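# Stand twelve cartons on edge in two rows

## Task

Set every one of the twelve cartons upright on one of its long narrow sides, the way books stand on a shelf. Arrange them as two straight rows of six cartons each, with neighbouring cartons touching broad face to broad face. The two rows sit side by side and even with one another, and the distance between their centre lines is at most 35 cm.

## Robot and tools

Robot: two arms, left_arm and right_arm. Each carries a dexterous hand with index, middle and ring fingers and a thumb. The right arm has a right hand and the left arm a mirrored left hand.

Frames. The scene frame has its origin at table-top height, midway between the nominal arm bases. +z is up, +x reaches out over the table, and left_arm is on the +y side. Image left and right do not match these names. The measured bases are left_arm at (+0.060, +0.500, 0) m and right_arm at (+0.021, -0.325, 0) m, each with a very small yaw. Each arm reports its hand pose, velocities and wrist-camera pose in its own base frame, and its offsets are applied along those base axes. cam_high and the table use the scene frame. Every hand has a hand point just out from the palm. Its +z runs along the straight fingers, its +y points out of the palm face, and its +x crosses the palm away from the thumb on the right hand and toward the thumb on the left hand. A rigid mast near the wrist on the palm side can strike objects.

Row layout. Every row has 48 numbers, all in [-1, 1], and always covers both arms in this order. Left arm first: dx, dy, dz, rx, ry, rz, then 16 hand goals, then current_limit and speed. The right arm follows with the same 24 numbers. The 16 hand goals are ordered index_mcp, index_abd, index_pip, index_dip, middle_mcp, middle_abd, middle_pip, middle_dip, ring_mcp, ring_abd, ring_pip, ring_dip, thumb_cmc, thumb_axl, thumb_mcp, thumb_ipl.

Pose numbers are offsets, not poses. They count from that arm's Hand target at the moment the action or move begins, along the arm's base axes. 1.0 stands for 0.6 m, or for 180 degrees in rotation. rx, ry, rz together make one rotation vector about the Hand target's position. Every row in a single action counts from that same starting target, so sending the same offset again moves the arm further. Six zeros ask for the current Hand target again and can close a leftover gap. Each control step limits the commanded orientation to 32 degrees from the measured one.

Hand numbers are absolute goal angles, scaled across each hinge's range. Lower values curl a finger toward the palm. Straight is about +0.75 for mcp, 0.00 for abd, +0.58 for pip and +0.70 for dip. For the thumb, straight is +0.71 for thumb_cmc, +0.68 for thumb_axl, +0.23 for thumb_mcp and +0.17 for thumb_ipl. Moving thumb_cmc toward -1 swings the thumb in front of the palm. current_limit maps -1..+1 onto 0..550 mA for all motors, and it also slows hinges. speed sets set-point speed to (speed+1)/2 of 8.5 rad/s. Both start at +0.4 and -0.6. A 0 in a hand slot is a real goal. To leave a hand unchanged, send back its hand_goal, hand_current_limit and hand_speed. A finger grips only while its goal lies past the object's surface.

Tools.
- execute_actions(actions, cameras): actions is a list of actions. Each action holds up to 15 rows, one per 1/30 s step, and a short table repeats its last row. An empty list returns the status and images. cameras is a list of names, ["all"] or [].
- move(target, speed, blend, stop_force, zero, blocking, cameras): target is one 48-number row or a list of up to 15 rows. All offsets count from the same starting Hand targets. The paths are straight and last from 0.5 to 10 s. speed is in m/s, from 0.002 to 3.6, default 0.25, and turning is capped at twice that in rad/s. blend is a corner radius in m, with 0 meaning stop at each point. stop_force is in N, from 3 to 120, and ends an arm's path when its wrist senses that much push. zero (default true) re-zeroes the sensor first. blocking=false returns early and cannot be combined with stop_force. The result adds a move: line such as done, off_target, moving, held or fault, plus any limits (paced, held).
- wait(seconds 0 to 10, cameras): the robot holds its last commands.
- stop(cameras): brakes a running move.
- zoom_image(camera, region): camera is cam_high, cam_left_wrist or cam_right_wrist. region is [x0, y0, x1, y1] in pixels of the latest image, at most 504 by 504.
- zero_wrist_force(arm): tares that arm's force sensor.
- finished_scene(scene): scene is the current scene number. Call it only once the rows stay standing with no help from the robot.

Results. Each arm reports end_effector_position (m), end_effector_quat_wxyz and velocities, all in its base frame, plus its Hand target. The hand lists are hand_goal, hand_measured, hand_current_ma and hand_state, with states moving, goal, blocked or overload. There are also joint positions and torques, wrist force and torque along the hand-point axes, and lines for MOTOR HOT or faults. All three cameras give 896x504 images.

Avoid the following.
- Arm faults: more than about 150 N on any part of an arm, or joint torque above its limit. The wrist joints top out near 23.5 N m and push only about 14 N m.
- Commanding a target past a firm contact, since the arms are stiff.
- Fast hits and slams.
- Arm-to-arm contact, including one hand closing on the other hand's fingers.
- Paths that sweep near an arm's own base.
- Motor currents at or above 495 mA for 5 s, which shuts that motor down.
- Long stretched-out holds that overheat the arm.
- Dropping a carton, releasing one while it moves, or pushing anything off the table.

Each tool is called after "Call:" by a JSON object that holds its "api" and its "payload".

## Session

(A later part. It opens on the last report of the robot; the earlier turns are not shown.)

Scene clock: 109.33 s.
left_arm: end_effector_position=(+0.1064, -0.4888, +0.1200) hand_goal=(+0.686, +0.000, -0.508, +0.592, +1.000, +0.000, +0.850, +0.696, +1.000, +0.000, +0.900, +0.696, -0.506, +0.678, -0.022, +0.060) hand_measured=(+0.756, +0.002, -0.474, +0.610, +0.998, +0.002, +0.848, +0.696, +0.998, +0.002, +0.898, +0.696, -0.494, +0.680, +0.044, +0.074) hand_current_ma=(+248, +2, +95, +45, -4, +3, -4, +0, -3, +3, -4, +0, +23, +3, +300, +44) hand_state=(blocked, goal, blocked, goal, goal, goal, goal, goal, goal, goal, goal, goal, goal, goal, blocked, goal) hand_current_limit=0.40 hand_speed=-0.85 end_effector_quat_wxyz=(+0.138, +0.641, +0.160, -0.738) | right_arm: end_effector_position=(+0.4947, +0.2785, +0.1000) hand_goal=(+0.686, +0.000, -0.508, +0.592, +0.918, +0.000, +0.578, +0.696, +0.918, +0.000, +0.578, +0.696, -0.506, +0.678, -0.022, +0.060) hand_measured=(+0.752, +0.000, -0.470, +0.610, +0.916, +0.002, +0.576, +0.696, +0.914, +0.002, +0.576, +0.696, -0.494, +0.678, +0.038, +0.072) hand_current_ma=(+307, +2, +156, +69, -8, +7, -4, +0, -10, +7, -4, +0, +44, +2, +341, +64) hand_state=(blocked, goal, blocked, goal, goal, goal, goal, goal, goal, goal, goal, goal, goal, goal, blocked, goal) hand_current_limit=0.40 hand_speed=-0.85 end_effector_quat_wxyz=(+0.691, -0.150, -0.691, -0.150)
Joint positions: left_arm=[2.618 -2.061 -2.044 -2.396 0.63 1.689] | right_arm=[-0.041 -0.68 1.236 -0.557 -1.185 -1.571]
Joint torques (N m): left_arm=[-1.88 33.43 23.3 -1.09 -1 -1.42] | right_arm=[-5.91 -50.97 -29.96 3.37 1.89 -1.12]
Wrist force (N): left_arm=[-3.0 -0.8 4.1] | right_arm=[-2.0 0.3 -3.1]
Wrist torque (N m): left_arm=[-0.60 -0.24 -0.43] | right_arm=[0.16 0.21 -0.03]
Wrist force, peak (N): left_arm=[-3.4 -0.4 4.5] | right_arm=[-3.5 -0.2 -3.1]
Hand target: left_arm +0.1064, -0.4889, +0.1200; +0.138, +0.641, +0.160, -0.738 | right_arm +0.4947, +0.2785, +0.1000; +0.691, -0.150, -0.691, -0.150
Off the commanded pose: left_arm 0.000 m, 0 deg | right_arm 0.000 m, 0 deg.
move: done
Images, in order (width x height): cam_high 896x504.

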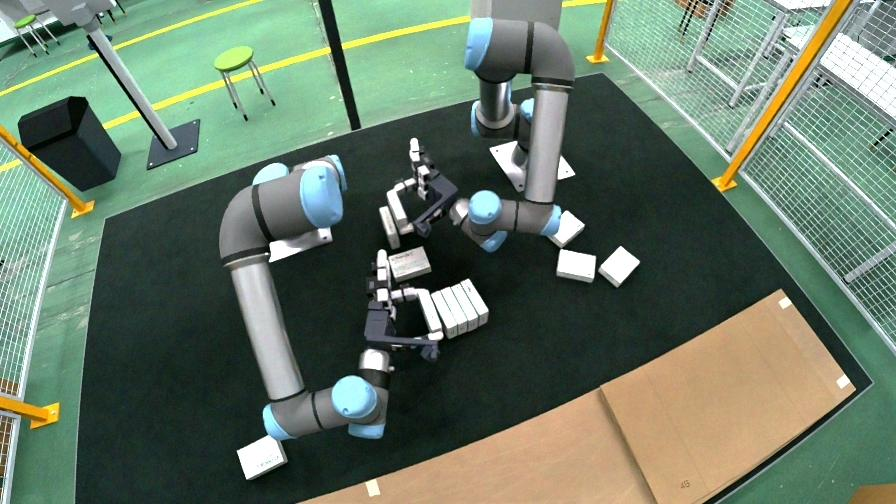

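Call:
{"api": "move", "payload": {"target": [[-0.0127,0,-0.0833,0,0,0,0.685,0,-0.508,0.592,1.0,0,0.85,0.696,1.0,0,0.9,0.696,-0.506,0.678,-0.022,0.06,0.4,-0.85,0,0,-0.0333,0,0,0,0.685,0,-0.508,0.592,0.918,0,0.578,0.696,0.918,0,0.578,0.696,-0.506,0.678,-0.022,0.06,0.4,-0.85],[-0.0127,-0.015,-0.0833,0,0,0,0.685,0,-0.508,0.592,1.0,0,0.85,0.696,1.0,0,0.9,0.696,-0.506,0.678,-0.022,0.06,0.4,-0.85,0,0.0217,-0.0333,0,0,0,0.685,0,-0.508,0.592,0.918,0,0.578,0.696,0.918,0,0.578,0.696,-0.506,0.678,-0.022,0.06,0.4,-0.85]], "speed": [0.15,0.045], "cameras": ["cam_high"]}}

Call:
{"api": "zoom_image", "payload": {"camera": "cam_high", "region": [372, 180, 428, 256]}}

Call:
{"api": "zoom_image", "payload": {"camera": "cam_high", "region": [400, 250, 500, 350]}}

Scene clock: 112.27 s.
left_arm: end_effector_position=(+0.0989, -0.4980, +0.0700) hand_goal=(+0.686, +0.000, -0.508, +0.592, +1.000, +0.000, +0.850, +0.696, +1.000, +0.000, +0.900, +0.696, -0.506, +0.678, -0.022, +0.060) hand_measured=(+0.756, +0.002, -0.474, +0.610, +0.998, +0.002, +0.848, +0.696, +0.998, +0.002, +0.898, +0.696, -0.496, +0.680, +0.044, +0.074) hand_current_ma=(+248, +2, +95, +45, -3, +3, -4, +0, -3, +3, -4, +0, +21, +3, +298, +44) hand_state=(blocked, goal, blocked, goal, goal, goal, goal, goal, goal, goal, goal, goal, goal, goal, blocked, goal) hand_current_limit=0.40 hand_speed=-0.85 end_effector_quat_wxyz=(+0.138, +0.641, +0.160, -0.738) end_effector_velocity=(+0.000, +0.002, +0.000) end_effector_angular_velocity=(+0.000, +0.001, -0.001) | right_arm: end_effector_position=(+0.4947, +0.2917, +0.0800) hand_goal=(+0.686, +0.000, -0.508, +0.592, +0.918, +0.000, +0.578, +0.696, +0.918, +0.000, +0.578, +0.696, -0.506, +0.678, -0.022, +0.060) hand_measured=(+0.752, +0.000, -0.470, +0.610, +0.916, +0.002, +0.576, +0.696, +0.916, +0.002, +0.576, +0.696, -0.494, +0.678, +0.038, +0.072) hand_current_ma=(+307, +2, +156, +69, -7, +7, -4, +0, -8, +7, -4, +0, +44, +2, +341, +64) hand_state=(blocked, goal, blocked, goal, goal, goal, goal, goal, goal, goal, goal, goal, goal, goal, blocked, goal) hand_current_limit=0.40 hand_speed=-0.85 end_effector_quat_wxyz=(+0.691, -0.150, -0.691, -0.150) end_effector_velocity=(+0.001, -0.003, +0.000) end_effector_angular_velocity=(+0.000, +0.000, +0.000)
Joint positions: left_arm=[2.589 -2.178 -2.045 -2.287 0.601 1.7] | right_arm=[-0.021 -0.648 1.233 -0.585 -1.165 -1.571]
Joint velocities: left_arm=[0.004 0 -0.005 0.004 0.005 0] | right_arm=[-0.005 0 0 0 -0.005 0]
Joint torques (N m): left_arm=[8.78 45.72 0.34 -0.16 2.12 0.27] | right_arm=[-7.98 -54.5 -12.74 3.12 -1.97 -1.04]
Wrist force (N): left_arm=[-3.0 -0.8 4.3] | right_arm=[-2.1 -0.4 -3.3]
Wrist torque (N m): left_arm=[-0.61 -0.20 -0.44] | right_arm=[0.13 0.21 -0.04]
Wrist force, peak (N): left_arm=[-4.2 -0.6 4.2] | right_arm=[-2.4 0.1 -3.3]
Hand target: left_arm +0.0988, -0.4979, +0.0700; +0.138, +0.641, +0.160, -0.738 | right_arm +0.4947, +0.2915, +0.0800; +0.691, -0.150, -0.691, -0.150
Off the commanded pose: left_arm 0.000 m, 0 deg | right_arm 0.000 m, 0 deg.
move: done
Images, in order (width x height): cam_high 896x504.

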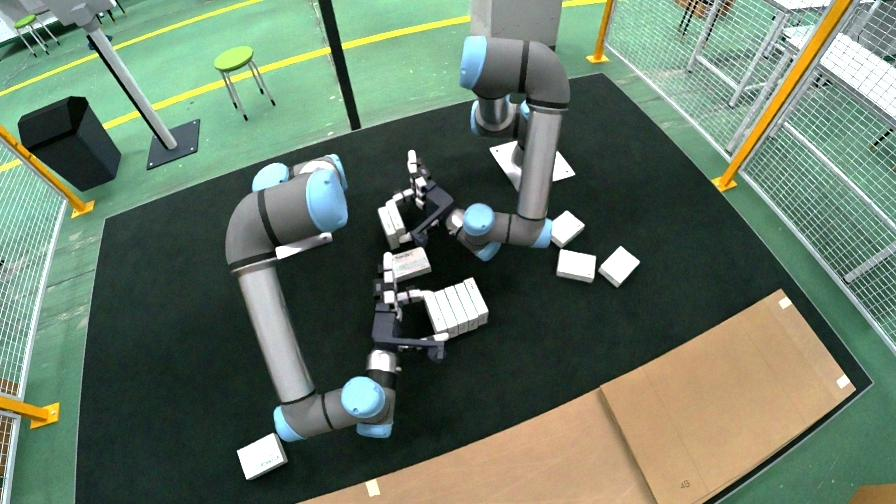

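Scaled by 6.632 from the camera's 896x504 image, which has a finer 1280x720 frame.

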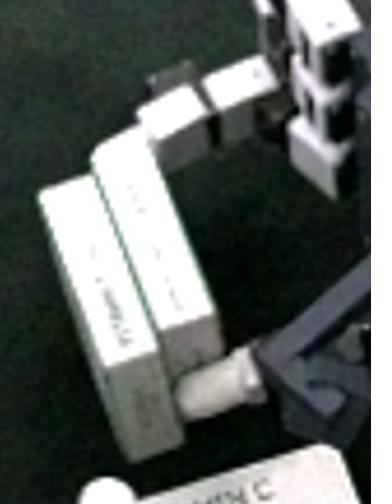

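Scaled by 5.040 from the camera's 896x504 image, which has a finer 1280x720 frame.

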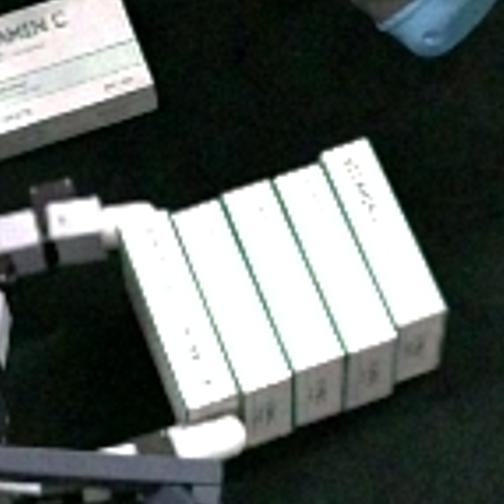

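Call:
{"api": "move", "payload": {"target": [0,0,-0.0383,0,0,0,0.685,0,-0.508,0.592,1.0,0,0.85,0.696,1.0,0,0.9,0.696,-0.506,0.678,-0.022,0.06,0.4,-0.85,0,0,-0.0317,0,0,0,0.685,0,-0.508,0.592,0.918,0,0.578,0.696,0.918,0,0.578,0.696,-0.506,0.678,-0.022,0.06,0.4,-0.85], "speed": 0.022, "stop_force": 3.5, "cameras": ["cam_high"]}}

Call:
{"api": "zoom_image", "payload": {"camera": "cam_high", "region": [372, 180, 428, 256]}}

Scene clock: 114.13 s.
left_arm: end_effector_position=(+0.0988, -0.4978, +0.0665) hand_goal=(+0.686, +0.000, -0.508, +0.592, +1.000, +0.000, +0.850, +0.696, +1.000, +0.000, +0.900, +0.696, -0.506, +0.678, -0.022, +0.060) hand_measured=(+0.756, +0.002, -0.470, +0.612, +0.998, +0.002, +0.848, +0.696, +0.998, +0.002, +0.898, +0.696, -0.512, +0.674, +0.040, +0.074) hand_current_ma=(+248, +2, +106, +49, -3, +3, -4, +0, -3, +3, -4, +0, -12, -6, +274, +45) hand_state=(blocked, goal, blocked, blocked, goal, goal, goal, goal, goal, goal, goal, goal, goal, goal, blocked, goal) hand_current_limit=0.40 hand_speed=-0.85 end_effector_quat_wxyz=(+0.138, +0.641, +0.160, -0.738) | right_arm: end_effector_position=(+0.4947, +0.2915, +0.0704) hand_goal=(+0.686, +0.000, -0.508, +0.592, +0.918, +0.000, +0.578, +0.696, +0.918, +0.000, +0.578, +0.696, -0.506, +0.678, -0.022, +0.060) hand_measured=(+0.752, +0.002, -0.468, +0.610, +0.916, +0.002, +0.576, +0.696, +0.916, +0.002, +0.576, +0.696, -0.518, +0.674, +0.036, +0.072) hand_current_ma=(+307, +4, +163, +70, -7, +7, -4, +0, -8, +7, -4, +0, -42, -20, +325, +65) hand_state=(blocked, goal, blocked, goal, goal, goal, goal, goal, goal, goal, goal, goal, goal, goal, blocked, goal) hand_current_limit=0.40 hand_speed=-0.85 end_effector_quat_wxyz=(+0.691, -0.150, -0.691, -0.150)
Joint positions: left_arm=[2.589 -2.186 -2.045 -2.278 0.601 1.699] | right_arm=[-0.021 -0.635 1.235 -0.601 -1.165 -1.571]
Joint torques (N m): left_arm=[1.43 26.69 13.52 -0.52 1.67 -1.63] | right_arm=[-7.36 -60.27 -28.61 4.5 -1.98 -0.71]
Wrist force (N): left_arm=[-4.1 -0.6 4.3] | right_arm=[-1.1 -0.7 -3.2]
Wrist torque (N m): left_arm=[-0.61 -0.11 -0.44] | right_arm=[0.08 0.14 -0.05]
Wrist force, peak (N): left_arm=[-6.2 -1.8 5.0] | right_arm=[-2.1 -0.3 -3.4]
Hand target: left_arm +0.0988, -0.4979, +0.0665; +0.138, +0.641, +0.160, -0.738 (not the last commanded pose) | right_arm +0.4947, +0.2915, +0.0704; +0.691, -0.150, -0.691, -0.150 (not the last commanded pose)
Off the commanded pose: left_arm 0.019 m, 0 deg | right_arm 0.009 m, 0 deg.
move: contact (left_arm, right_arm)
Images, in order (width x height): cam_high 896x504.

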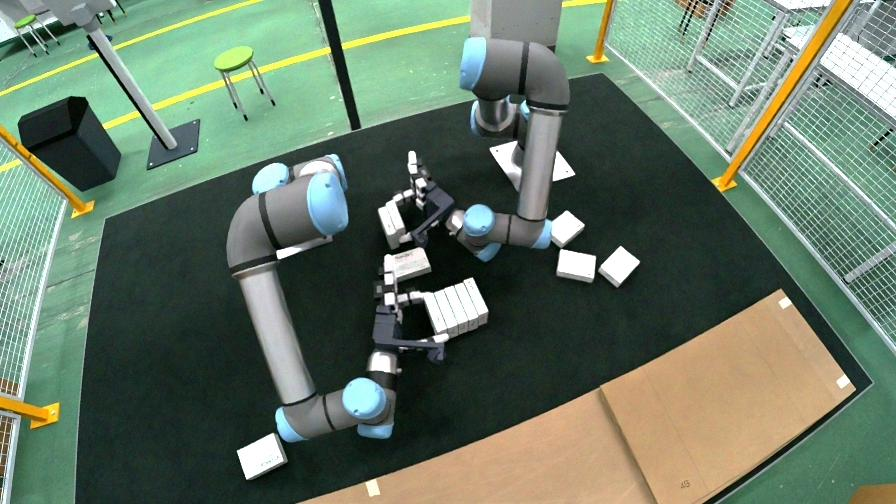

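Scaled by 6.632 from the camera's 896x504 image, which has a finer 1280x720 frame.

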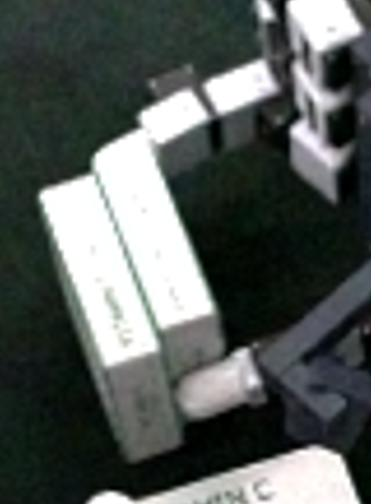

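Call:
{"api": "move", "payload": {"target": [0,0.002,-0.0175,0,0,0,0.685,0,-0.508,0.592,1.0,0,0.85,0.696,1.0,0,0.9,0.696,-0.506,0.678,-0.022,0.06,0.4,-0.85,0,0,0,0,0,0,0.864,0,-0.508,0.592,0.918,0,0.578,0.696,0.918,0,0.578,0.696,-0.506,0.678,0.136,0.06,0.4,-0.85], "speed": 0.02, "stop_force": 6, "cameras": ["cam_high"]}}

Call:
{"api": "zoom_image", "payload": {"camera": "cam_high", "region": [372, 180, 428, 256]}}

Scene clock: 115.90 s.
left_arm: end_effector_position=(+0.0988, -0.4966, +0.0560) hand_goal=(+0.686, +0.000, -0.508, +0.592, +1.000, +0.000, +0.850, +0.696, +1.000, +0.000, +0.900, +0.696, -0.506, +0.678, -0.022, +0.060) hand_measured=(+0.756, +0.000, -0.468, +0.614, +0.998, +0.002, +0.848, +0.696, +0.998, +0.002, +0.898, +0.696, -0.530, +0.670, +0.036, +0.074) hand_current_ma=(+248, -1, +112, +52, -3, +3, -4, +0, -3, +3, -4, +0, -62, -18, +253, +45) hand_state=(blocked, goal, blocked, blocked, goal, goal, goal, goal, goal, goal, goal, goal, blocked, goal, blocked, goal) hand_current_limit=0.40 hand_speed=-0.85 end_effector_quat_wxyz=(+0.138, +0.641, +0.160, -0.738) | right_arm: end_effector_position=(+0.4947, +0.2915, +0.0704) hand_goal=(+0.864, +0.000, -0.508, +0.592, +0.918, +0.000, +0.578, +0.696, +0.918, +0.000, +0.578, +0.696, -0.506, +0.678, +0.136, +0.060) hand_measured=(+0.862, +0.002, -0.504, +0.596, +0.916, +0.002, +0.576, +0.696, +0.916, +0.002, +0.576, +0.696, -0.498, +0.676, +0.134, +0.062) hand_current_ma=(-9, +4, +10, +10, -7, +7, -4, +0, -8, +7, -4, +0, +25, -4, -8, +8) hand_state=(goal, goal, goal, goal, goal, goal, goal, goal, goal, goal, goal, goal, goal, goal, goal, goal) hand_current_limit=0.40 hand_speed=-0.85 end_effector_quat_wxyz=(+0.691, -0.150, -0.691, -0.150)
Joint positions: left_arm=[2.592 -2.209 -2.048 -2.251 0.604 1.698] | right_arm=[-0.021 -0.635 1.235 -0.601 -1.165 -1.571]
Joint torques (N m): left_arm=[-2.31 46.47 9.78 -2.84 -0.82 -0.89] | right_arm=[-4.6 -59.06 -27.72 4.18 -1.97 -0.62]
Wrist force (N): left_arm=[-5.7 -0.9 5.0] | right_arm=[-1.7 0.1 -2.7]
Wrist torque (N m): left_arm=[-0.57 -0.21 -0.38] | right_arm=[0.10 0.21 -0.06]
Wrist force, peak (N): left_arm=[-7.1 -0.7 5.5] | right_arm=[-1.2 -0.1 -3.5]
Hand target: left_arm +0.0988, -0.4967, +0.0560; +0.138, +0.641, +0.160, -0.738 | right_arm +0.4947, +0.2915, +0.0704; +0.691, -0.150, -0.691, -0.150
Off the commanded pose: left_arm 0.000 m, 0 deg | right_arm 0.000 m, 0 deg.
move: done
Images, in order (width x height): cam_high 896x504.

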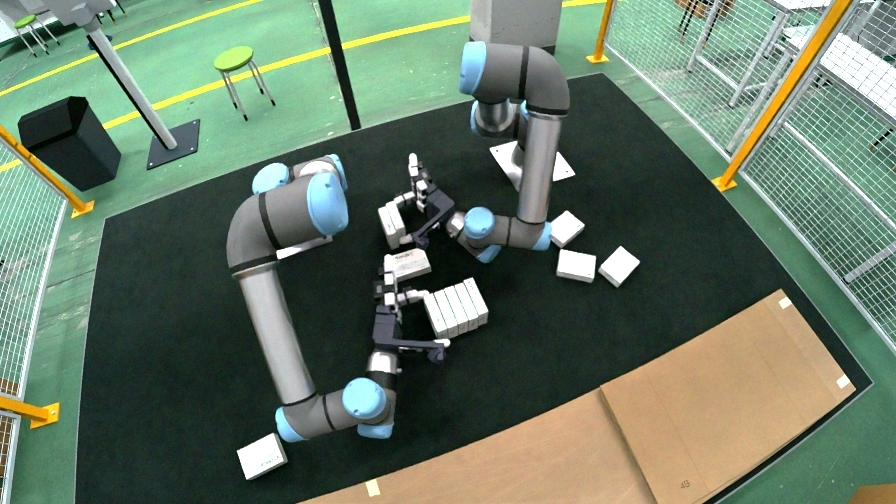

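Scaled by 6.632 from the camera's 896x504 image, which has a finer 1280x720 frame.

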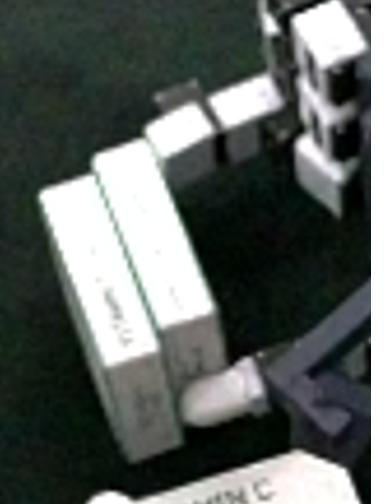

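Call:
{"api": "move", "payload": {"target": [[0,0.001,0.03,0,0,0,0.685,0,-0.508,0.592,1.0,0,0.85,0.696,1.0,0,0.9,0.696,-0.506,0.678,-0.022,0.06,0.4,-0.85,0,0,0.25,0,0,0,0.864,0,-0.508,0.592,0.918,0,0.578,0.696,0.918,0,0.578,0.696,-0.506,0.678,0.136,0.06,0.4,-0.85],[0.0175,0.001,0.03,0,0,0,0.685,0,-0.508,0.592,1.0,0,0.85,0.696,1.0,0,0.9,0.696,-0.506,0.678,-0.022,0.06,0.4,-0.85,0.3332,-0.7883,0.216,-0.3974,0.3669,-0.3709,0.864,0,-0.508,0.592,0.918,0,0.578,0.696,0.918,0,0.578,0.696,-0.506,0.678,0.136,0.06,0.4,-0.85],[0.0175,0.001,0.023,0,0,0,0.685,0,-0.508,0.592,1.0,0,0.85,0.696,1.0,0,0.9,0.696,-0.506,0.678,-0.022,0.06,0.4,-0.85,0.3332,-0.7883,0.0493,-0.3974,0.3669,-0.3709,0.864,0,-0.508,0.592,0.918,0,0.578,0.696,0.918,0,0.578,0.696,-0.506,0.678,0.136,0.06,0.4,-0.85]], "speed": [0.3,0.55,0.2], "blend": [0.01,0.005,0], "cameras": ["cam_high","cam_right_wrist"]}}

Call:
{"api": "zoom_image", "payload": {"camera": "cam_high", "region": [372, 180, 428, 256]}}

Call:
{"api": "zoom_image", "payload": {"camera": "cam_right_wrist", "region": [500, 0, 896, 250]}}

Scene clock: 122.10 s.
left_arm: end_effector_position=(+0.1093, -0.4960, +0.0697) hand_goal=(+0.686, +0.000, -0.508, +0.592, +1.000, +0.000, +0.850, +0.696, +1.000, +0.000, +0.900, +0.696, -0.506, +0.678, -0.022, +0.060) hand_measured=(+0.756, +0.002, -0.468, +0.614, +0.998, +0.002, +0.848, +0.696, +0.998, +0.002, +0.898, +0.696, -0.496, +0.680, +0.036, +0.074) hand_current_ma=(+248, +2, +112, +52, -3, +3, -4, +0, -3, +3, -4, +0, +20, +2, +253, +46) hand_state=(blocked, goal, blocked, blocked, goal, goal, goal, goal, goal, goal, goal, goal, goal, goal, blocked, goal) hand_current_limit=0.40 hand_speed=-0.85 end_effector_quat_wxyz=(+0.138, +0.641, +0.160, -0.738) | right_arm: end_effector_position=(+0.6946, -0.1814, +0.1001) hand_goal=(+0.864, +0.000, -0.508, +0.592, +0.918, +0.000, +0.578, +0.696, +0.918, +0.000, +0.578, +0.696, -0.506, +0.678, +0.136, +0.060) hand_measured=(+0.858, +0.002, -0.506, +0.594, +0.910, +0.002, +0.576, +0.696, +0.908, +0.002, +0.576, +0.696, -0.504, +0.676, +0.134, +0.062) hand_current_ma=(-24, +4, +6, +9, -33, +8, -4, +0, -41, +7, -4, +0, +5, -4, -5, +7) hand_state=(goal, goal, goal, goal, goal, goal, goal, goal, goal, goal, goal, goal, goal, goal, goal, goal) hand_current_limit=0.40 hand_speed=-0.85 end_effector_quat_wxyz=(-0.537, +0.843, +0.029, -0.019)
Joint positions: left_arm=[2.606 -2.185 -2.03 -2.289 0.618 1.693] | right_arm=[-0.615 -0.603 0.728 -0.761 -0.793 0.479]
Joint torques (N m): left_arm=[0.44 46.25 0.54 -2.55 0.25 -1.02] | right_arm=[-7.3 -60.12 -24.26 -0.9 2.59 -1.03]
Wrist force (N): left_arm=[-3.0 -0.9 4.5] | right_arm=[0.4 1.3 -1.9]
Wrist torque (N m): left_arm=[-0.64 -0.20 -0.44] | right_arm=[0.19 -0.04 0.18]
Wrist force, peak (N): left_arm=[-6.1 -0.8 5.3] | right_arm=[-4.0 0.0 -3.2]
Hand target: left_arm +0.1093, -0.4961, +0.0698; +0.138, +0.641, +0.160, -0.738 | right_arm +0.6946, -0.1814, +0.1000; -0.537, +0.843, +0.029, -0.019
Off the commanded pose: left_arm 0.000 m, 0 deg | right_arm 0.000 m, 0 deg.
move: done
camera_calibration:
cam_right_wrist: T_world_to_cam=[[-0.731045, -0.330387, -0.597007, 0.536561], [-0.415362, -0.478681, 0.773524, 0.0791903], [-0.541338, 0.813455, 0.212707, 0.629687], [0, 0, 0, 1]] pos_world=[0.766017, -0.297042, 0.125136]
Images, in order (width x height): cam_high 896x504, cam_right_wrist 896x504.

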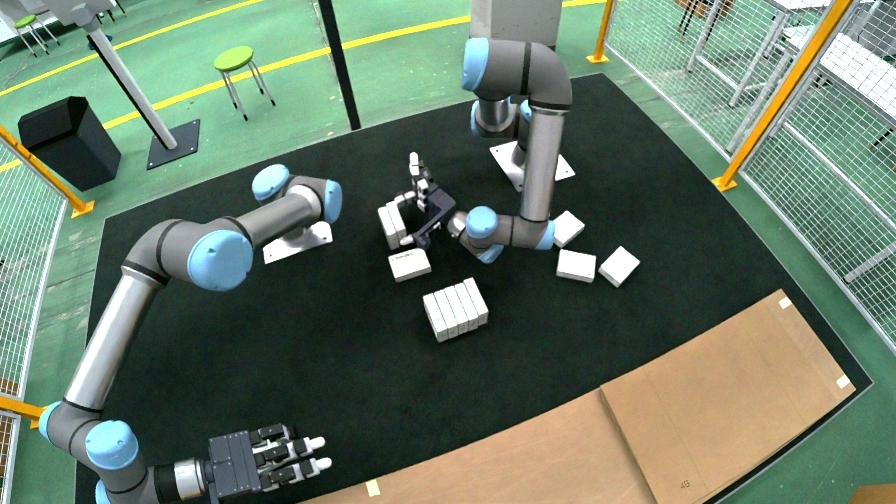

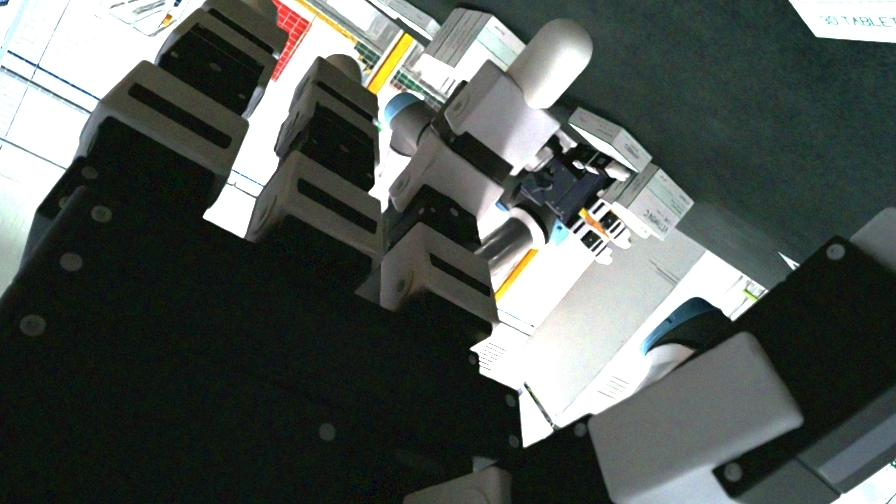

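Scaled by 6.632 from the camera's 896x504 image, which has a finer 1280x720 frame.

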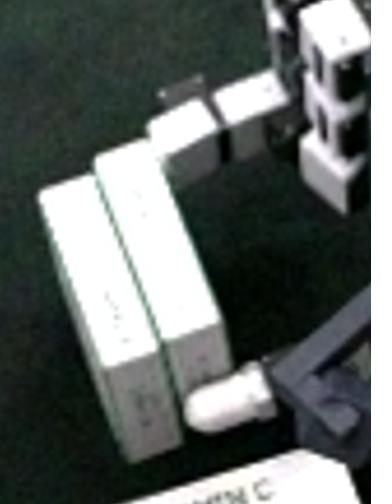

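Scaled by 1.273 from the camera's 896x504 image, which has a finer 1280x720 frame.

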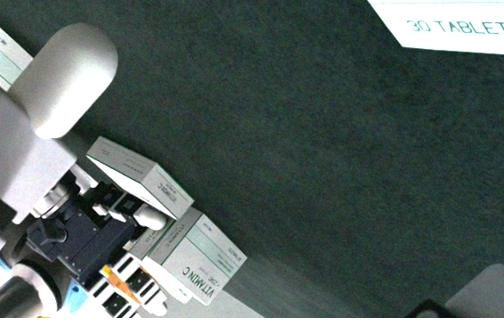

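Call:
{"api": "move", "payload": {"target": [0,0,-0.0283,0,0,0,0.685,0,-0.508,0.592,1.0,0,0.85,0.696,1.0,0,0.9,0.696,-0.506,0.678,-0.022,0.06,0.4,-0.85,-0.0258,-0.0602,-0.0583,0,0,0,0.864,0,-0.508,0.592,0.918,0,0.578,0.696,0.918,0,0.578,0.696,-0.506,0.678,0.136,0.06,0.4,-0.85], "speed": 0.07, "stop_force": 4, "cameras": ["cam_high","cam_right_wrist"]}}

Call:
{"api": "zoom_image", "payload": {"camera": "cam_high", "region": [372, 180, 428, 256]}}

Call:
{"api": "zoom_image", "payload": {"camera": "cam_right_wrist", "region": [500, 0, 896, 250]}}

Call:
{"api": "zoom_image", "payload": {"camera": "cam_high", "region": [160, 380, 340, 504]}}

Scene clock: 124.77 s.
left_arm: end_effector_position=(+0.1093, -0.4960, +0.0555) hand_goal=(+0.686, +0.000, -0.508, +0.592, +1.000, +0.000, +0.850, +0.696, +1.000, +0.000, +0.900, +0.696, -0.506, +0.678, -0.022, +0.060) hand_measured=(+0.756, +0.002, -0.466, +0.614, +0.998, +0.002, +0.848, +0.696, +0.998, +0.002, +0.898, +0.696, -0.522, +0.672, +0.034, +0.076) hand_current_ma=(+248, +3, +118, +54, -3, +3, -4, +0, -3, +3, -4, +0, -39, -15, +243, +49) hand_state=(blocked, goal, blocked, blocked, goal, goal, goal, goal, goal, goal, goal, goal, goal, goal, blocked, goal) hand_current_limit=0.40 hand_speed=-0.85 end_effector_quat_wxyz=(+0.138, +0.641, +0.160, -0.738) | right_arm: end_effector_position=(+0.6791, -0.2176, +0.0650) hand_goal=(+0.864, +0.000, -0.508, +0.592, +0.918, +0.000, +0.578, +0.696, +0.918, +0.000, +0.578, +0.696, -0.506, +0.678, +0.136, +0.060) hand_measured=(+0.858, +0.002, -0.506, +0.594, +0.910, +0.002, +0.576, +0.696, +0.908, +0.002, +0.576, +0.696, -0.504, +0.676, +0.134, +0.062) hand_current_ma=(-24, +4, +6, +9, -33, +8, -4, +0, -41, +7, -4, +0, +4, -4, -5, +7) hand_state=(goal, goal, goal, goal, goal, goal, goal, goal, goal, goal, goal, goal, goal, goal, goal, goal) hand_current_limit=0.40 hand_speed=-0.85 end_effector_quat_wxyz=(-0.537, +0.843, +0.029, -0.019)
Joint positions: left_arm=[2.606 -2.218 -2.03 -2.257 0.618 1.693] | right_arm=[-0.662 -0.568 0.748 -0.79 -0.831 0.44]
Joint torques (N m): left_arm=[-6.73 34.51 -0.72 -0.57 -1.09 0.87] | right_arm=[9.03 -66.57 -35.28 2.02 3.69 1.15]
Wrist force (N): left_arm=[-4.1 -0.3 4.3] | right_arm=[0.7 1.7 -1.9]
Wrist torque (N m): left_arm=[-0.59 -0.13 -0.42] | right_arm=[0.25 -0.10 0.21]
Wrist force, peak (N): left_arm=[-6.3 -1.2 5.4] | right_arm=[0.4 2.3 -2.3]
Hand target: left_arm +0.1093, -0.4960, +0.0555; +0.138, +0.641, +0.160, -0.738 (not the last commanded pose) | right_arm +0.6791, -0.2176, +0.0650; -0.537, +0.843, +0.029, -0.019
Off the commanded pose: left_arm 0.003 m, 0 deg | right_arm 0.000 m, 0 deg.
move: contact (left_arm)
camera_calibration:
cam_right_wrist: T_world_to_cam=[[-0.7309, -0.330497, -0.597124, 0.492241], [-0.415496, -0.478621, 0.773489, 0.0826208], [-0.541432, 0.813446, 0.212504, 0.658274], [0, 0, 0, 1]] pos_world=[0.750518, -0.333242, 0.090137]
Images, in order (width x height): cam_high 896x504, cam_right_wrist 896x504.

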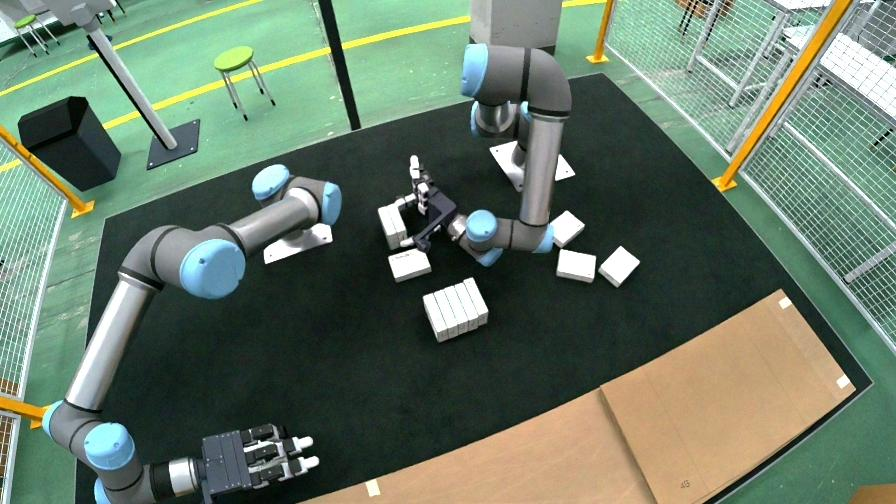

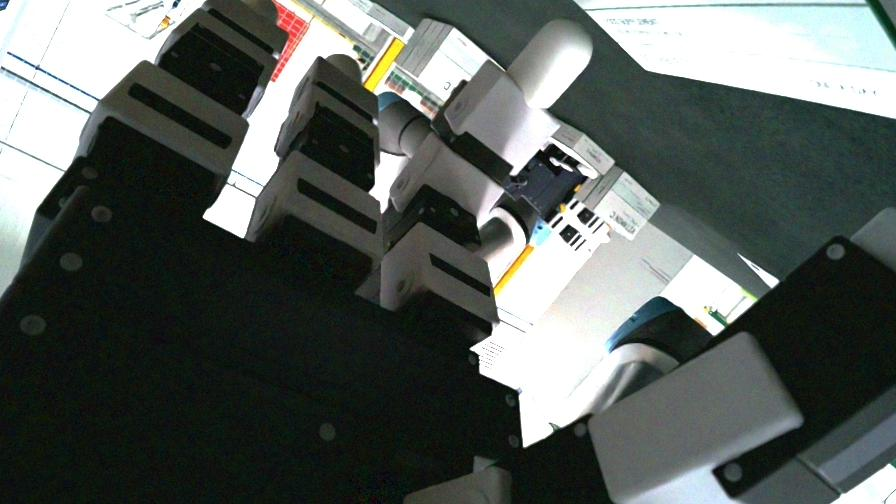

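Scaled by 6.632 from the camera's 896x504 image, which has a finer 1280x720 frame.

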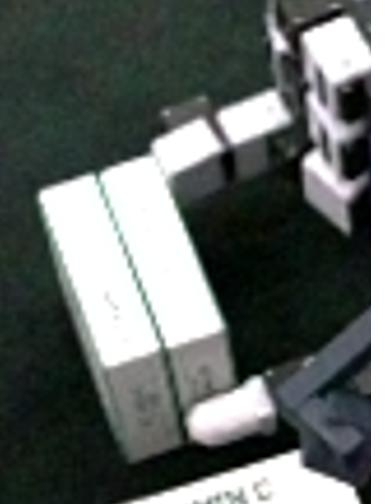

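Scaled by 1.273 from the camera's 896x504 image, which has a finer 1280x720 frame.

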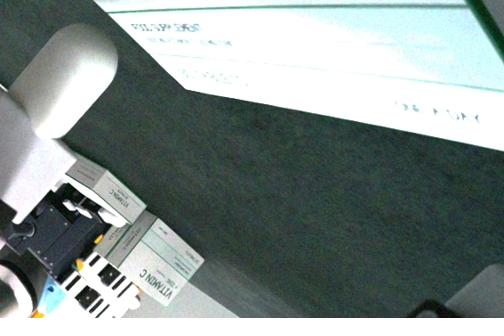

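Scaled by 2.800 from the camera's 896x504 image, which has a finer 1280x720 frame.

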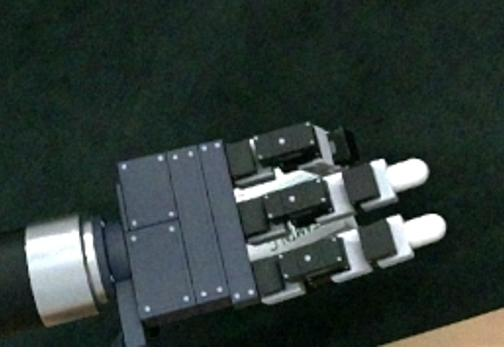

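Call:
{"api": "move", "payload": {"target": [[0,0,0.003,0,0,0,0.864,0,-0.508,0.592,1.0,0,0.85,0.696,1.0,0,0.9,0.696,-0.506,0.678,0.136,0.06,0.4,-0.85,0,0,0,0,0,0,0.864,0,-0.508,0.592,0.918,0,0.578,0.696,0.918,0,0.578,0.696,-0.506,0.678,0.136,0.06,0.4,-0.85],[0,0,0.25,0,0,0,0.864,0,-0.508,0.592,1.0,0,0.85,0.696,1.0,0,0.9,0.696,-0.506,0.678,0.136,0.06,0.4,-0.85,0,0,0.0417,0,0,0,0.864,0,-0.508,0.592,0.918,0,0.578,0.696,0.918,0,0.578,0.696,-0.506,0.678,0.136,0.06,0.4,-0.85],[0.179,-0.0168,0.2408,0.3533,-0.4291,-0.4249,0.864,0,-0.508,0.592,1.0,0,0.85,0.696,1.0,0,0.9,0.696,-0.506,0.678,0.136,0.06,0.4,-0.85,0.0462,0.0047,0.0417,0,0,0.0322,0.864,0,-0.508,0.592,0.918,0,0.578,0.696,0.918,0,0.578,0.696,-0.506,0.678,0.136,0.06,0.4,-0.85],[0.179,-0.0168,0.0492,0.3533,-0.4291,-0.4249,0.864,0,-0.508,0.592,1.0,0,0.85,0.696,1.0,0,0.9,0.696,-0.506,0.678,0.136,0.06,0.4,-0.85,0.0462,0.0047,-0.01,0,0,0.0322,0.864,0,-0.508,0.592,0.918,0,0.578,0.696,0.918,0,0.578,0.696,-0.506,0.678,0.136,0.06,0.4,-0.85]], "speed": [0.1,0.3,0.6,0.2], "blend": [0,0.01,0.01,0], "cameras": ["cam_high","cam_left_wrist","cam_right_wrist"]}}

Call:
{"api": "zoom_image", "payload": {"camera": "cam_left_wrist", "region": [0, 0, 400, 250]}}

Call:
{"api": "zoom_image", "payload": {"camera": "cam_right_wrist", "region": [500, 0, 896, 250]}}

Call:
{"api": "zoom_image", "payload": {"camera": "cam_high", "region": [360, 170, 480, 300]}}

Scene clock: 130.23 s.
left_arm: end_effector_position=(+0.2167, -0.5061, +0.0851) hand_goal=(+0.864, +0.000, -0.508, +0.592, +1.000, +0.000, +0.850, +0.696, +1.000, +0.000, +0.900, +0.696, -0.506, +0.678, +0.136, +0.060) hand_measured=(+0.858, +0.002, -0.506, +0.594, +0.992, +0.002, +0.848, +0.696, +0.992, +0.002, +0.898, +0.696, -0.506, +0.676, +0.134, +0.062) hand_current_ma=(-12, +2, +3, +4, -18, +2, -3, +0, -17, +3, -4, +0, +1, -2, -2, +2) hand_state=(goal, goal, goal, goal, goal, goal, goal, goal, goal, goal, goal, goal, goal, goal, goal, goal) hand_current_limit=0.40 hand_speed=-0.85 end_effector_quat_wxyz=(-0.538, +0.843, -0.018, +0.012) | right_arm: end_effector_position=(+0.7068, -0.2147, +0.0590) hand_goal=(+0.864, +0.000, -0.508, +0.592, +0.918, +0.000, +0.578, +0.696, +0.918, +0.000, +0.578, +0.696, -0.506, +0.678, +0.136, +0.060) hand_measured=(+0.858, +0.002, -0.506, +0.594, +0.910, +0.002, +0.576, +0.696, +0.908, +0.002, +0.576, +0.696, -0.506, +0.676, +0.134, +0.062) hand_current_ma=(-25, +4, +6, +9, -33, +7, -4, +0, -41, +7, -4, +0, +3, -4, -5, +7) hand_state=(goal, goal, goal, goal, goal, goal, goal, goal, goal, goal, goal, goal, goal, goal, goal, goal) hand_current_limit=0.40 hand_speed=-0.85 end_effector_quat_wxyz=(-0.535, +0.840, +0.072, -0.046)
Joint positions: left_arm=[2.03 -2.278 -1.225 -2.292 2.023 0.227] | right_arm=[-0.623 -0.4 0.43 -0.609 -0.882 0.395]
Joint torques (N m): left_arm=[8.24 56.22 24.52 0.79 1.9 1.35] | right_arm=[-7.52 -70.71 -34.55 1.92 3.29 1.22]
Wrist force (N): left_arm=[-0.9 -2.1 1.6] | right_arm=[0.8 1.3 -2.1]
Wrist torque (N m): left_arm=[-0.09 0.06 -0.20] | right_arm=[0.22 -0.11 0.24]
Wrist force, peak (N): left_arm=[-5.4 -0.6 4.7] | right_arm=[1.1 2.2 -2.1]
Hand target: left_arm +0.2167, -0.5061, +0.0851; -0.538, +0.843, -0.018, +0.012 | right_arm +0.7068, -0.2147, +0.0590; -0.535, +0.840, +0.072, -0.046
Off the commanded pose: left_arm 0.000 m, 0 deg | right_arm 0.000 m, 0 deg.
move: done
camera_calibration:
cam_left_wrist: T_world_to_cam=[[-0.723733, 0.339628, 0.600719, 0.256277], [0.398392, -0.505155, 0.765573, -0.457128], [0.563466, 0.793392, 0.230292, 0.388639], [0, 0, 0, 1]] pos_world=[0.148607, -0.626303, 0.106514]
cam_right_wrist: T_world_to_cam=[[-0.693843, -0.402586, -0.597081, 0.468156], [-0.364884, -0.518275, 0.773467, 0.0559463], [-0.620839, 0.75453, 0.212705, 0.715634], [0, 0, 0, 1]] pos_world=[0.789535, -0.322498, 0.0840363]

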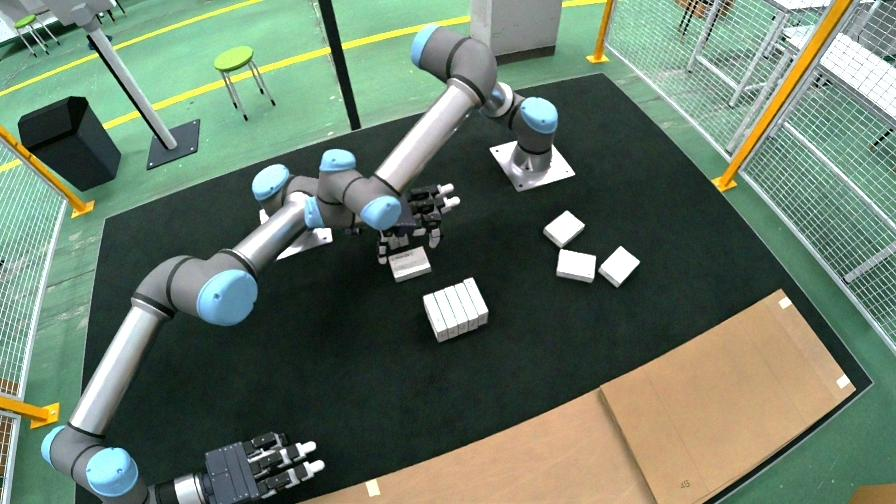

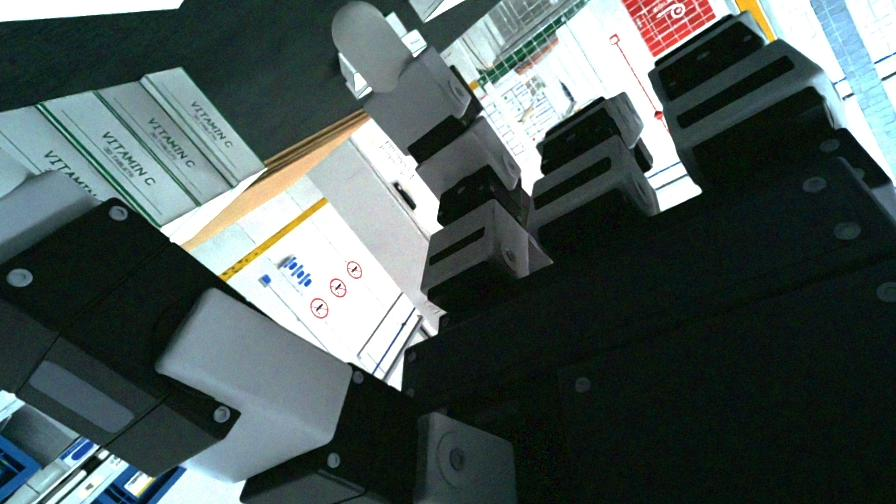

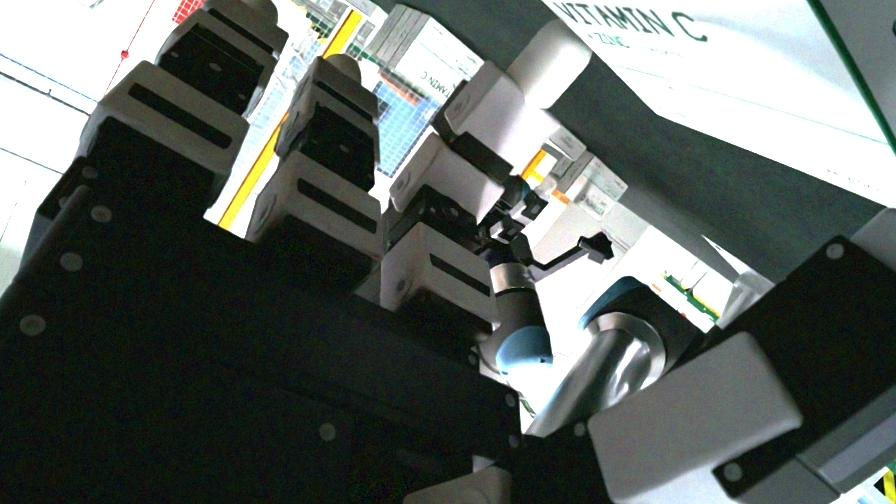

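Scaled by 1.260 from the camera's 896x504 image, which has a finer 1280x720 frame.

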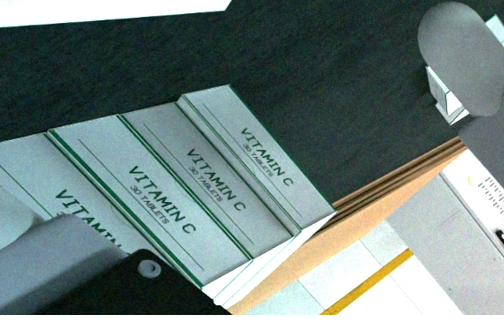

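Scaled by 1.273 from the camera's 896x504 image, which has a finer 1280x720 frame.

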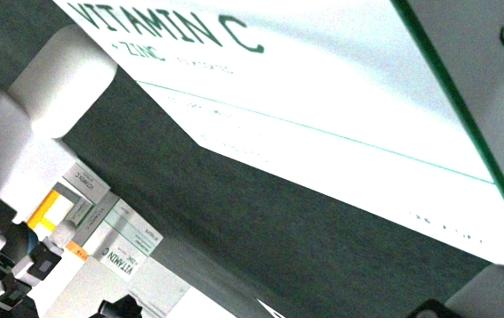

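Scaled by 3.877 from the camera's 896x504 image, which has a finer 1280x720 frame.

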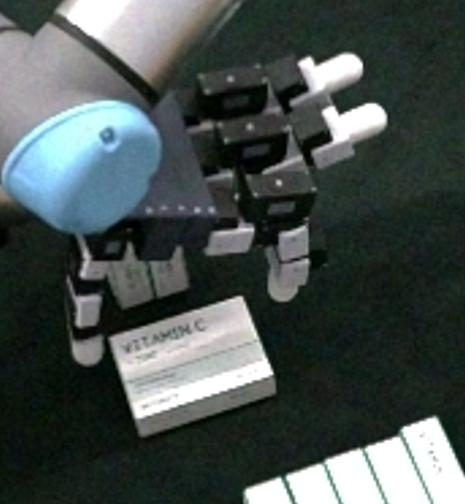

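Call:
{"api": "move", "payload": {"target": [[-0.007,-0.0073,0,0,0,0,0.864,0,-0.508,0.592,1.0,0,0.85,0.696,1.0,0,0.9,0.696,-0.506,0.678,0.136,0.06,0.4,-0.85,0.0017,0.0017,-0.003,0,0,0.0039,0.864,0,-0.508,0.592,0.918,0,0.578,0.696,0.918,0,0.578,0.696,-0.506,0.678,0.136,0.06,0.4,-0.85],[-0.007,-0.0073,-0.0917,0,0,0,0.864,0,-0.508,0.592,1.0,0,0.85,0.696,1.0,0,0.9,0.696,-0.506,0.678,0.136,0.06,0.4,-0.85,0.0017,0.0017,-0.025,0,0,0.0039,0.864,0,-0.508,0.592,0.918,0,0.578,0.696,0.918,0,0.578,0.696,-0.506,0.678,0.136,0.06,0.4,-0.85]], "speed": 0.06, "stop_force": 4.5, "cameras": ["cam_high"]}}

Call:
{"api": "zoom_image", "payload": {"camera": "cam_high", "region": [360, 170, 480, 300]}}

Scene clock: 137.83 s.
left_arm: end_effector_position=(+0.2125, -0.5105, +0.0300) hand_goal=(+0.864, +0.000, -0.508, +0.592, +1.000, +0.000, +0.850, +0.696, +1.000, +0.000, +0.900, +0.696, -0.506, +0.678, +0.136, +0.060) hand_measured=(+0.858, +0.002, -0.506, +0.594, +0.992, +0.002, +0.848, +0.696, +0.992, +0.002, +0.898, +0.696, -0.506, +0.676, +0.134, +0.062) hand_current_ma=(-12, +2, +3, +4, -18, +2, -3, +0, -17, +3, -4, +0, +1, -2, -2, +2) hand_state=(goal, goal, goal, goal, goal, goal, goal, goal, goal, goal, goal, goal, goal, goal, goal, goal) hand_current_limit=0.40 hand_speed=-0.85 end_effector_quat_wxyz=(-0.538, +0.843, -0.018, +0.012) | right_arm: end_effector_position=(+0.7079, -0.2137, +0.0440) hand_goal=(+0.864, +0.000, -0.508, +0.592, +0.918, +0.000, +0.578, +0.696, +0.918, +0.000, +0.578, +0.696, -0.506, +0.678, +0.136, +0.060) hand_measured=(+0.858, +0.002, -0.506, +0.594, +0.910, +0.002, +0.576, +0.696, +0.908, +0.002, +0.576, +0.696, -0.506, +0.676, +0.134, +0.062) hand_current_ma=(-25, +4, +6, +9, -33, +7, -4, +0, -42, +7, -4, +0, +2, -4, -5, +7) hand_state=(goal, goal, goal, goal, goal, goal, goal, goal, goal, goal, goal, goal, goal, goal, goal, goal) hand_current_limit=0.40 hand_speed=-0.85 end_effector_quat_wxyz=(-0.535, +0.840, +0.077, -0.049)
Joint positions: left_arm=[2.022 -2.34 -1.266 -2.191 2.016 0.223] | right_arm=[-0.619 -0.384 0.435 -0.627 -0.889 0.389]
Joint torques (N m): left_arm=[8.14 63.26 31.86 0.76 1.99 1.59] | right_arm=[-8.13 -69.36 -34.74 2.03 3.22 0.96]
Wrist force (N): left_arm=[-0.7 -1.7 1.3] | right_arm=[0.7 1.1 -1.9]
Wrist torque (N m): left_arm=[0.00 0.02 -0.16] | right_arm=[0.18 -0.09 0.22]
Wrist force, peak (N): left_arm=[-1.1 -3.2 1.9] | right_arm=[0.2 0.9 -2.6]
Hand target: left_arm +0.2125, -0.5105, +0.0300; -0.538, +0.843, -0.018, +0.012 | right_arm +0.7079, -0.2137, +0.0440; -0.535, +0.840, +0.077, -0.049
Off the commanded pose: left_arm 0.000 m, 0 deg | right_arm 0.000 m, 0 deg.
move: done
Images, in order (width x height): cam_high 896x504.

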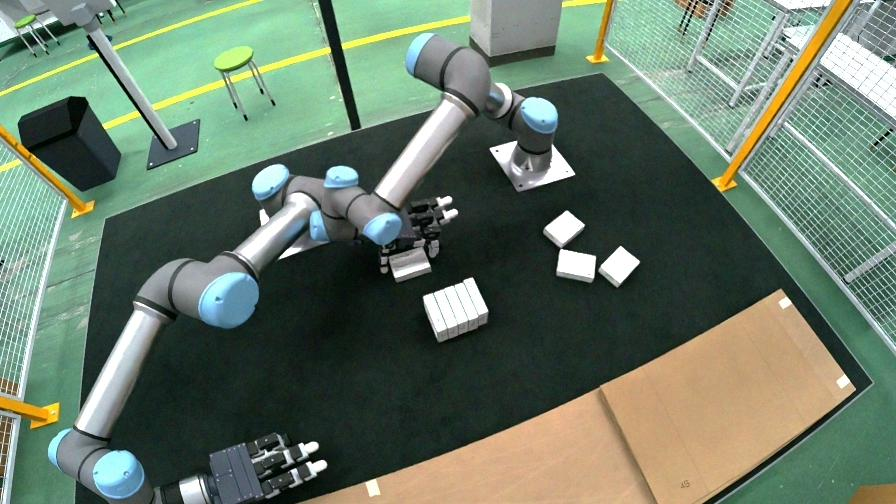

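Scaled by 3.877 from the camera's 896x504 image, which has a finer 1280x720 frame.

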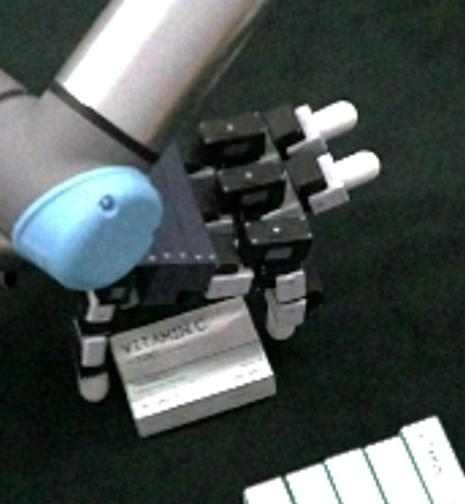

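Call:
{"api": "move", "payload": {"target": [[0,0,0,0,0,0,0.685,0,-0.508,0.592,1.0,0,0.85,0.696,1.0,0,0.9,0.696,-0.506,0.678,-0.022,0.06,0.4,-0.85,0,0,0,0,0,0,0.685,0,-0.508,0.592,0.918,0,0.578,0.696,0.918,0,0.578,0.696,-0.506,0.678,-0.022,0.06,0.4,-0.85],[0,0,0.22,0,0,0,0.685,0,-0.508,0.592,1.0,0,0.85,0.696,1.0,0,0.9,0.696,-0.506,0.678,-0.022,0.06,0.4,-0.85,0,0,0.16,0,0,0,0.685,0,-0.508,0.592,0.918,0,0.578,0.696,0.918,0,0.578,0.696,-0.506,0.678,-0.022,0.06,0.4,-0.85],[-0.1767,0.0777,0.2833,-0.3759,0.3966,0.3927,0.685,0,-0.508,0.592,1.0,0,0.85,0.696,1.0,0,0.9,0.696,-0.506,0.678,-0.022,0.06,0.4,-0.85,-0.3553,0.7787,0.26,0.4128,-0.3398,0.3440,0.685,0,-0.508,0.592,0.918,0,0.578,0.696,0.918,0,0.578,0.696,-0.506,0.678,-0.022,0.06,0.4,-0.85],[-0.1767,0.0777,0.1167,-0.3759,0.3966,0.3927,0.685,0,-0.508,0.592,1.0,0,0.85,0.696,1.0,0,0.9,0.696,-0.506,0.678,-0.022,0.06,0.4,-0.85,-0.3553,0.7787,0.0933,0.4128,-0.3398,0.3440,0.685,0,-0.508,0.592,0.918,0,0.578,0.696,0.918,0,0.578,0.696,-0.506,0.678,-0.022,0.06,0.4,-0.85]], "speed": [0.1,0.3,0.55,0.2], "blend": [0,0.02,0.02,0], "cameras": ["cam_high"]}}

Call:
{"api": "zoom_image", "payload": {"camera": "cam_high", "region": [372, 180, 428, 256]}}

Call:
{"api": "zoom_image", "payload": {"camera": "cam_high", "region": [400, 250, 500, 350]}}

Scene clock: 142.67 s.
left_arm: end_effector_position=(+0.1064, -0.4639, +0.1001) hand_goal=(+0.686, +0.000, -0.508, +0.592, +1.000, +0.000, +0.850, +0.696, +1.000, +0.000, +0.900, +0.696, -0.506, +0.678, -0.022, +0.060) hand_measured=(+0.752, +0.002, -0.472, +0.610, +0.998, +0.002, +0.848, +0.696, +0.998, +0.002, +0.898, +0.696, -0.496, +0.678, +0.040, +0.072) hand_current_ma=(+235, +2, +97, +44, -4, +2, -3, +0, -3, +3, -4, +0, +22, +1, +272, +40) hand_state=(blocked, goal, blocked, goal, goal, goal, goal, goal, goal, goal, goal, goal, goal, goal, blocked, goal) hand_current_limit=0.40 hand_speed=-0.85 end_effector_quat_wxyz=(+0.149, +0.691, +0.150, -0.691) | right_arm: end_effector_position=(+0.4947, +0.2535, +0.1001) hand_goal=(+0.686, +0.000, -0.508, +0.592, +0.918, +0.000, +0.578, +0.696, +0.918, +0.000, +0.578, +0.696, -0.506, +0.678, -0.022, +0.060) hand_measured=(+0.752, +0.002, -0.470, +0.610, +0.916, +0.002, +0.576, +0.696, +0.914, +0.002, +0.576, +0.696, -0.494, +0.678, +0.040, +0.074) hand_current_ma=(+304, +4, +151, +67, -8, +7, -4, +0, -10, +7, -4, +0, +49, +3, +347, +66) hand_state=(blocked, goal, blocked, goal, goal, goal, goal, goal, goal, goal, goal, goal, goal, goal, blocked, goal) hand_current_limit=0.40 hand_speed=-0.85 end_effector_quat_wxyz=(+0.691, -0.150, -0.691, -0.150)
Joint positions: left_arm=[2.672 -1.981 -2.158 -2.144 0.676 1.57] | right_arm=[-0.079 -0.687 1.251 -0.564 -1.223 -1.57]
Joint torques (N m): left_arm=[-4.04 21.41 22.52 0.49 -0.31 -1.95] | right_arm=[7.93 -47.85 -28.98 1.85 1.78 -1.21]
Wrist force (N): left_arm=[-3.2 -0.3 3.7] | right_arm=[-2.0 0.0 -3.3]
Wrist torque (N m): left_arm=[-0.53 -0.19 -0.41] | right_arm=[0.14 0.22 -0.01]
Wrist force, peak (N): left_arm=[-4.3 -1.1 3.7] | right_arm=[-4.2 0.1 -3.0]
Hand target: left_arm +0.1065, -0.4639, +0.1001; +0.149, +0.691, +0.150, -0.691 | right_arm +0.4947, +0.2535, +0.1000; +0.691, -0.150, -0.691, -0.150
Off the commanded pose: left_arm 0.000 m, 0 deg | right_arm 0.000 m, 0 deg.
move: done
Images, in order (width x height): cam_high 896x504.

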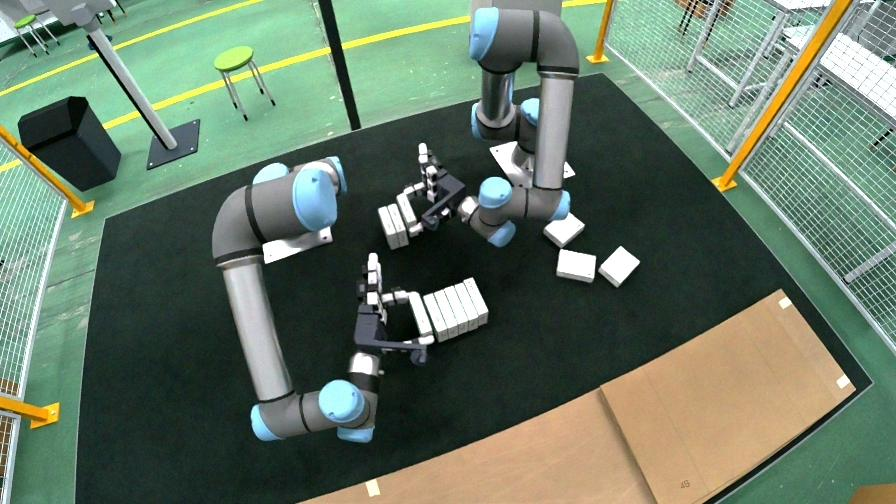

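Scaled by 6.632 from the camera's 896x504 image, which has a finer 1280x720 frame.

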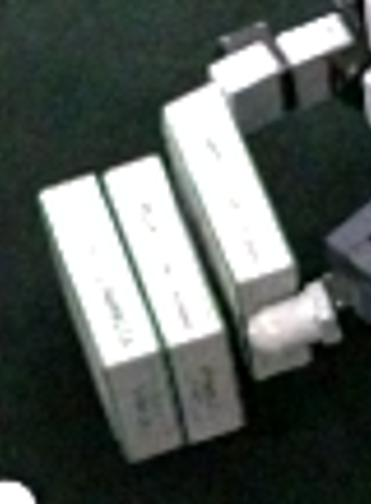

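Scaled by 5.040 from the camera's 896x504 image, which has a finer 1280x720 frame.

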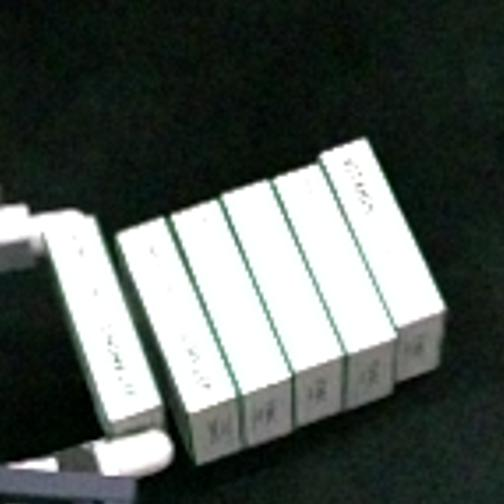

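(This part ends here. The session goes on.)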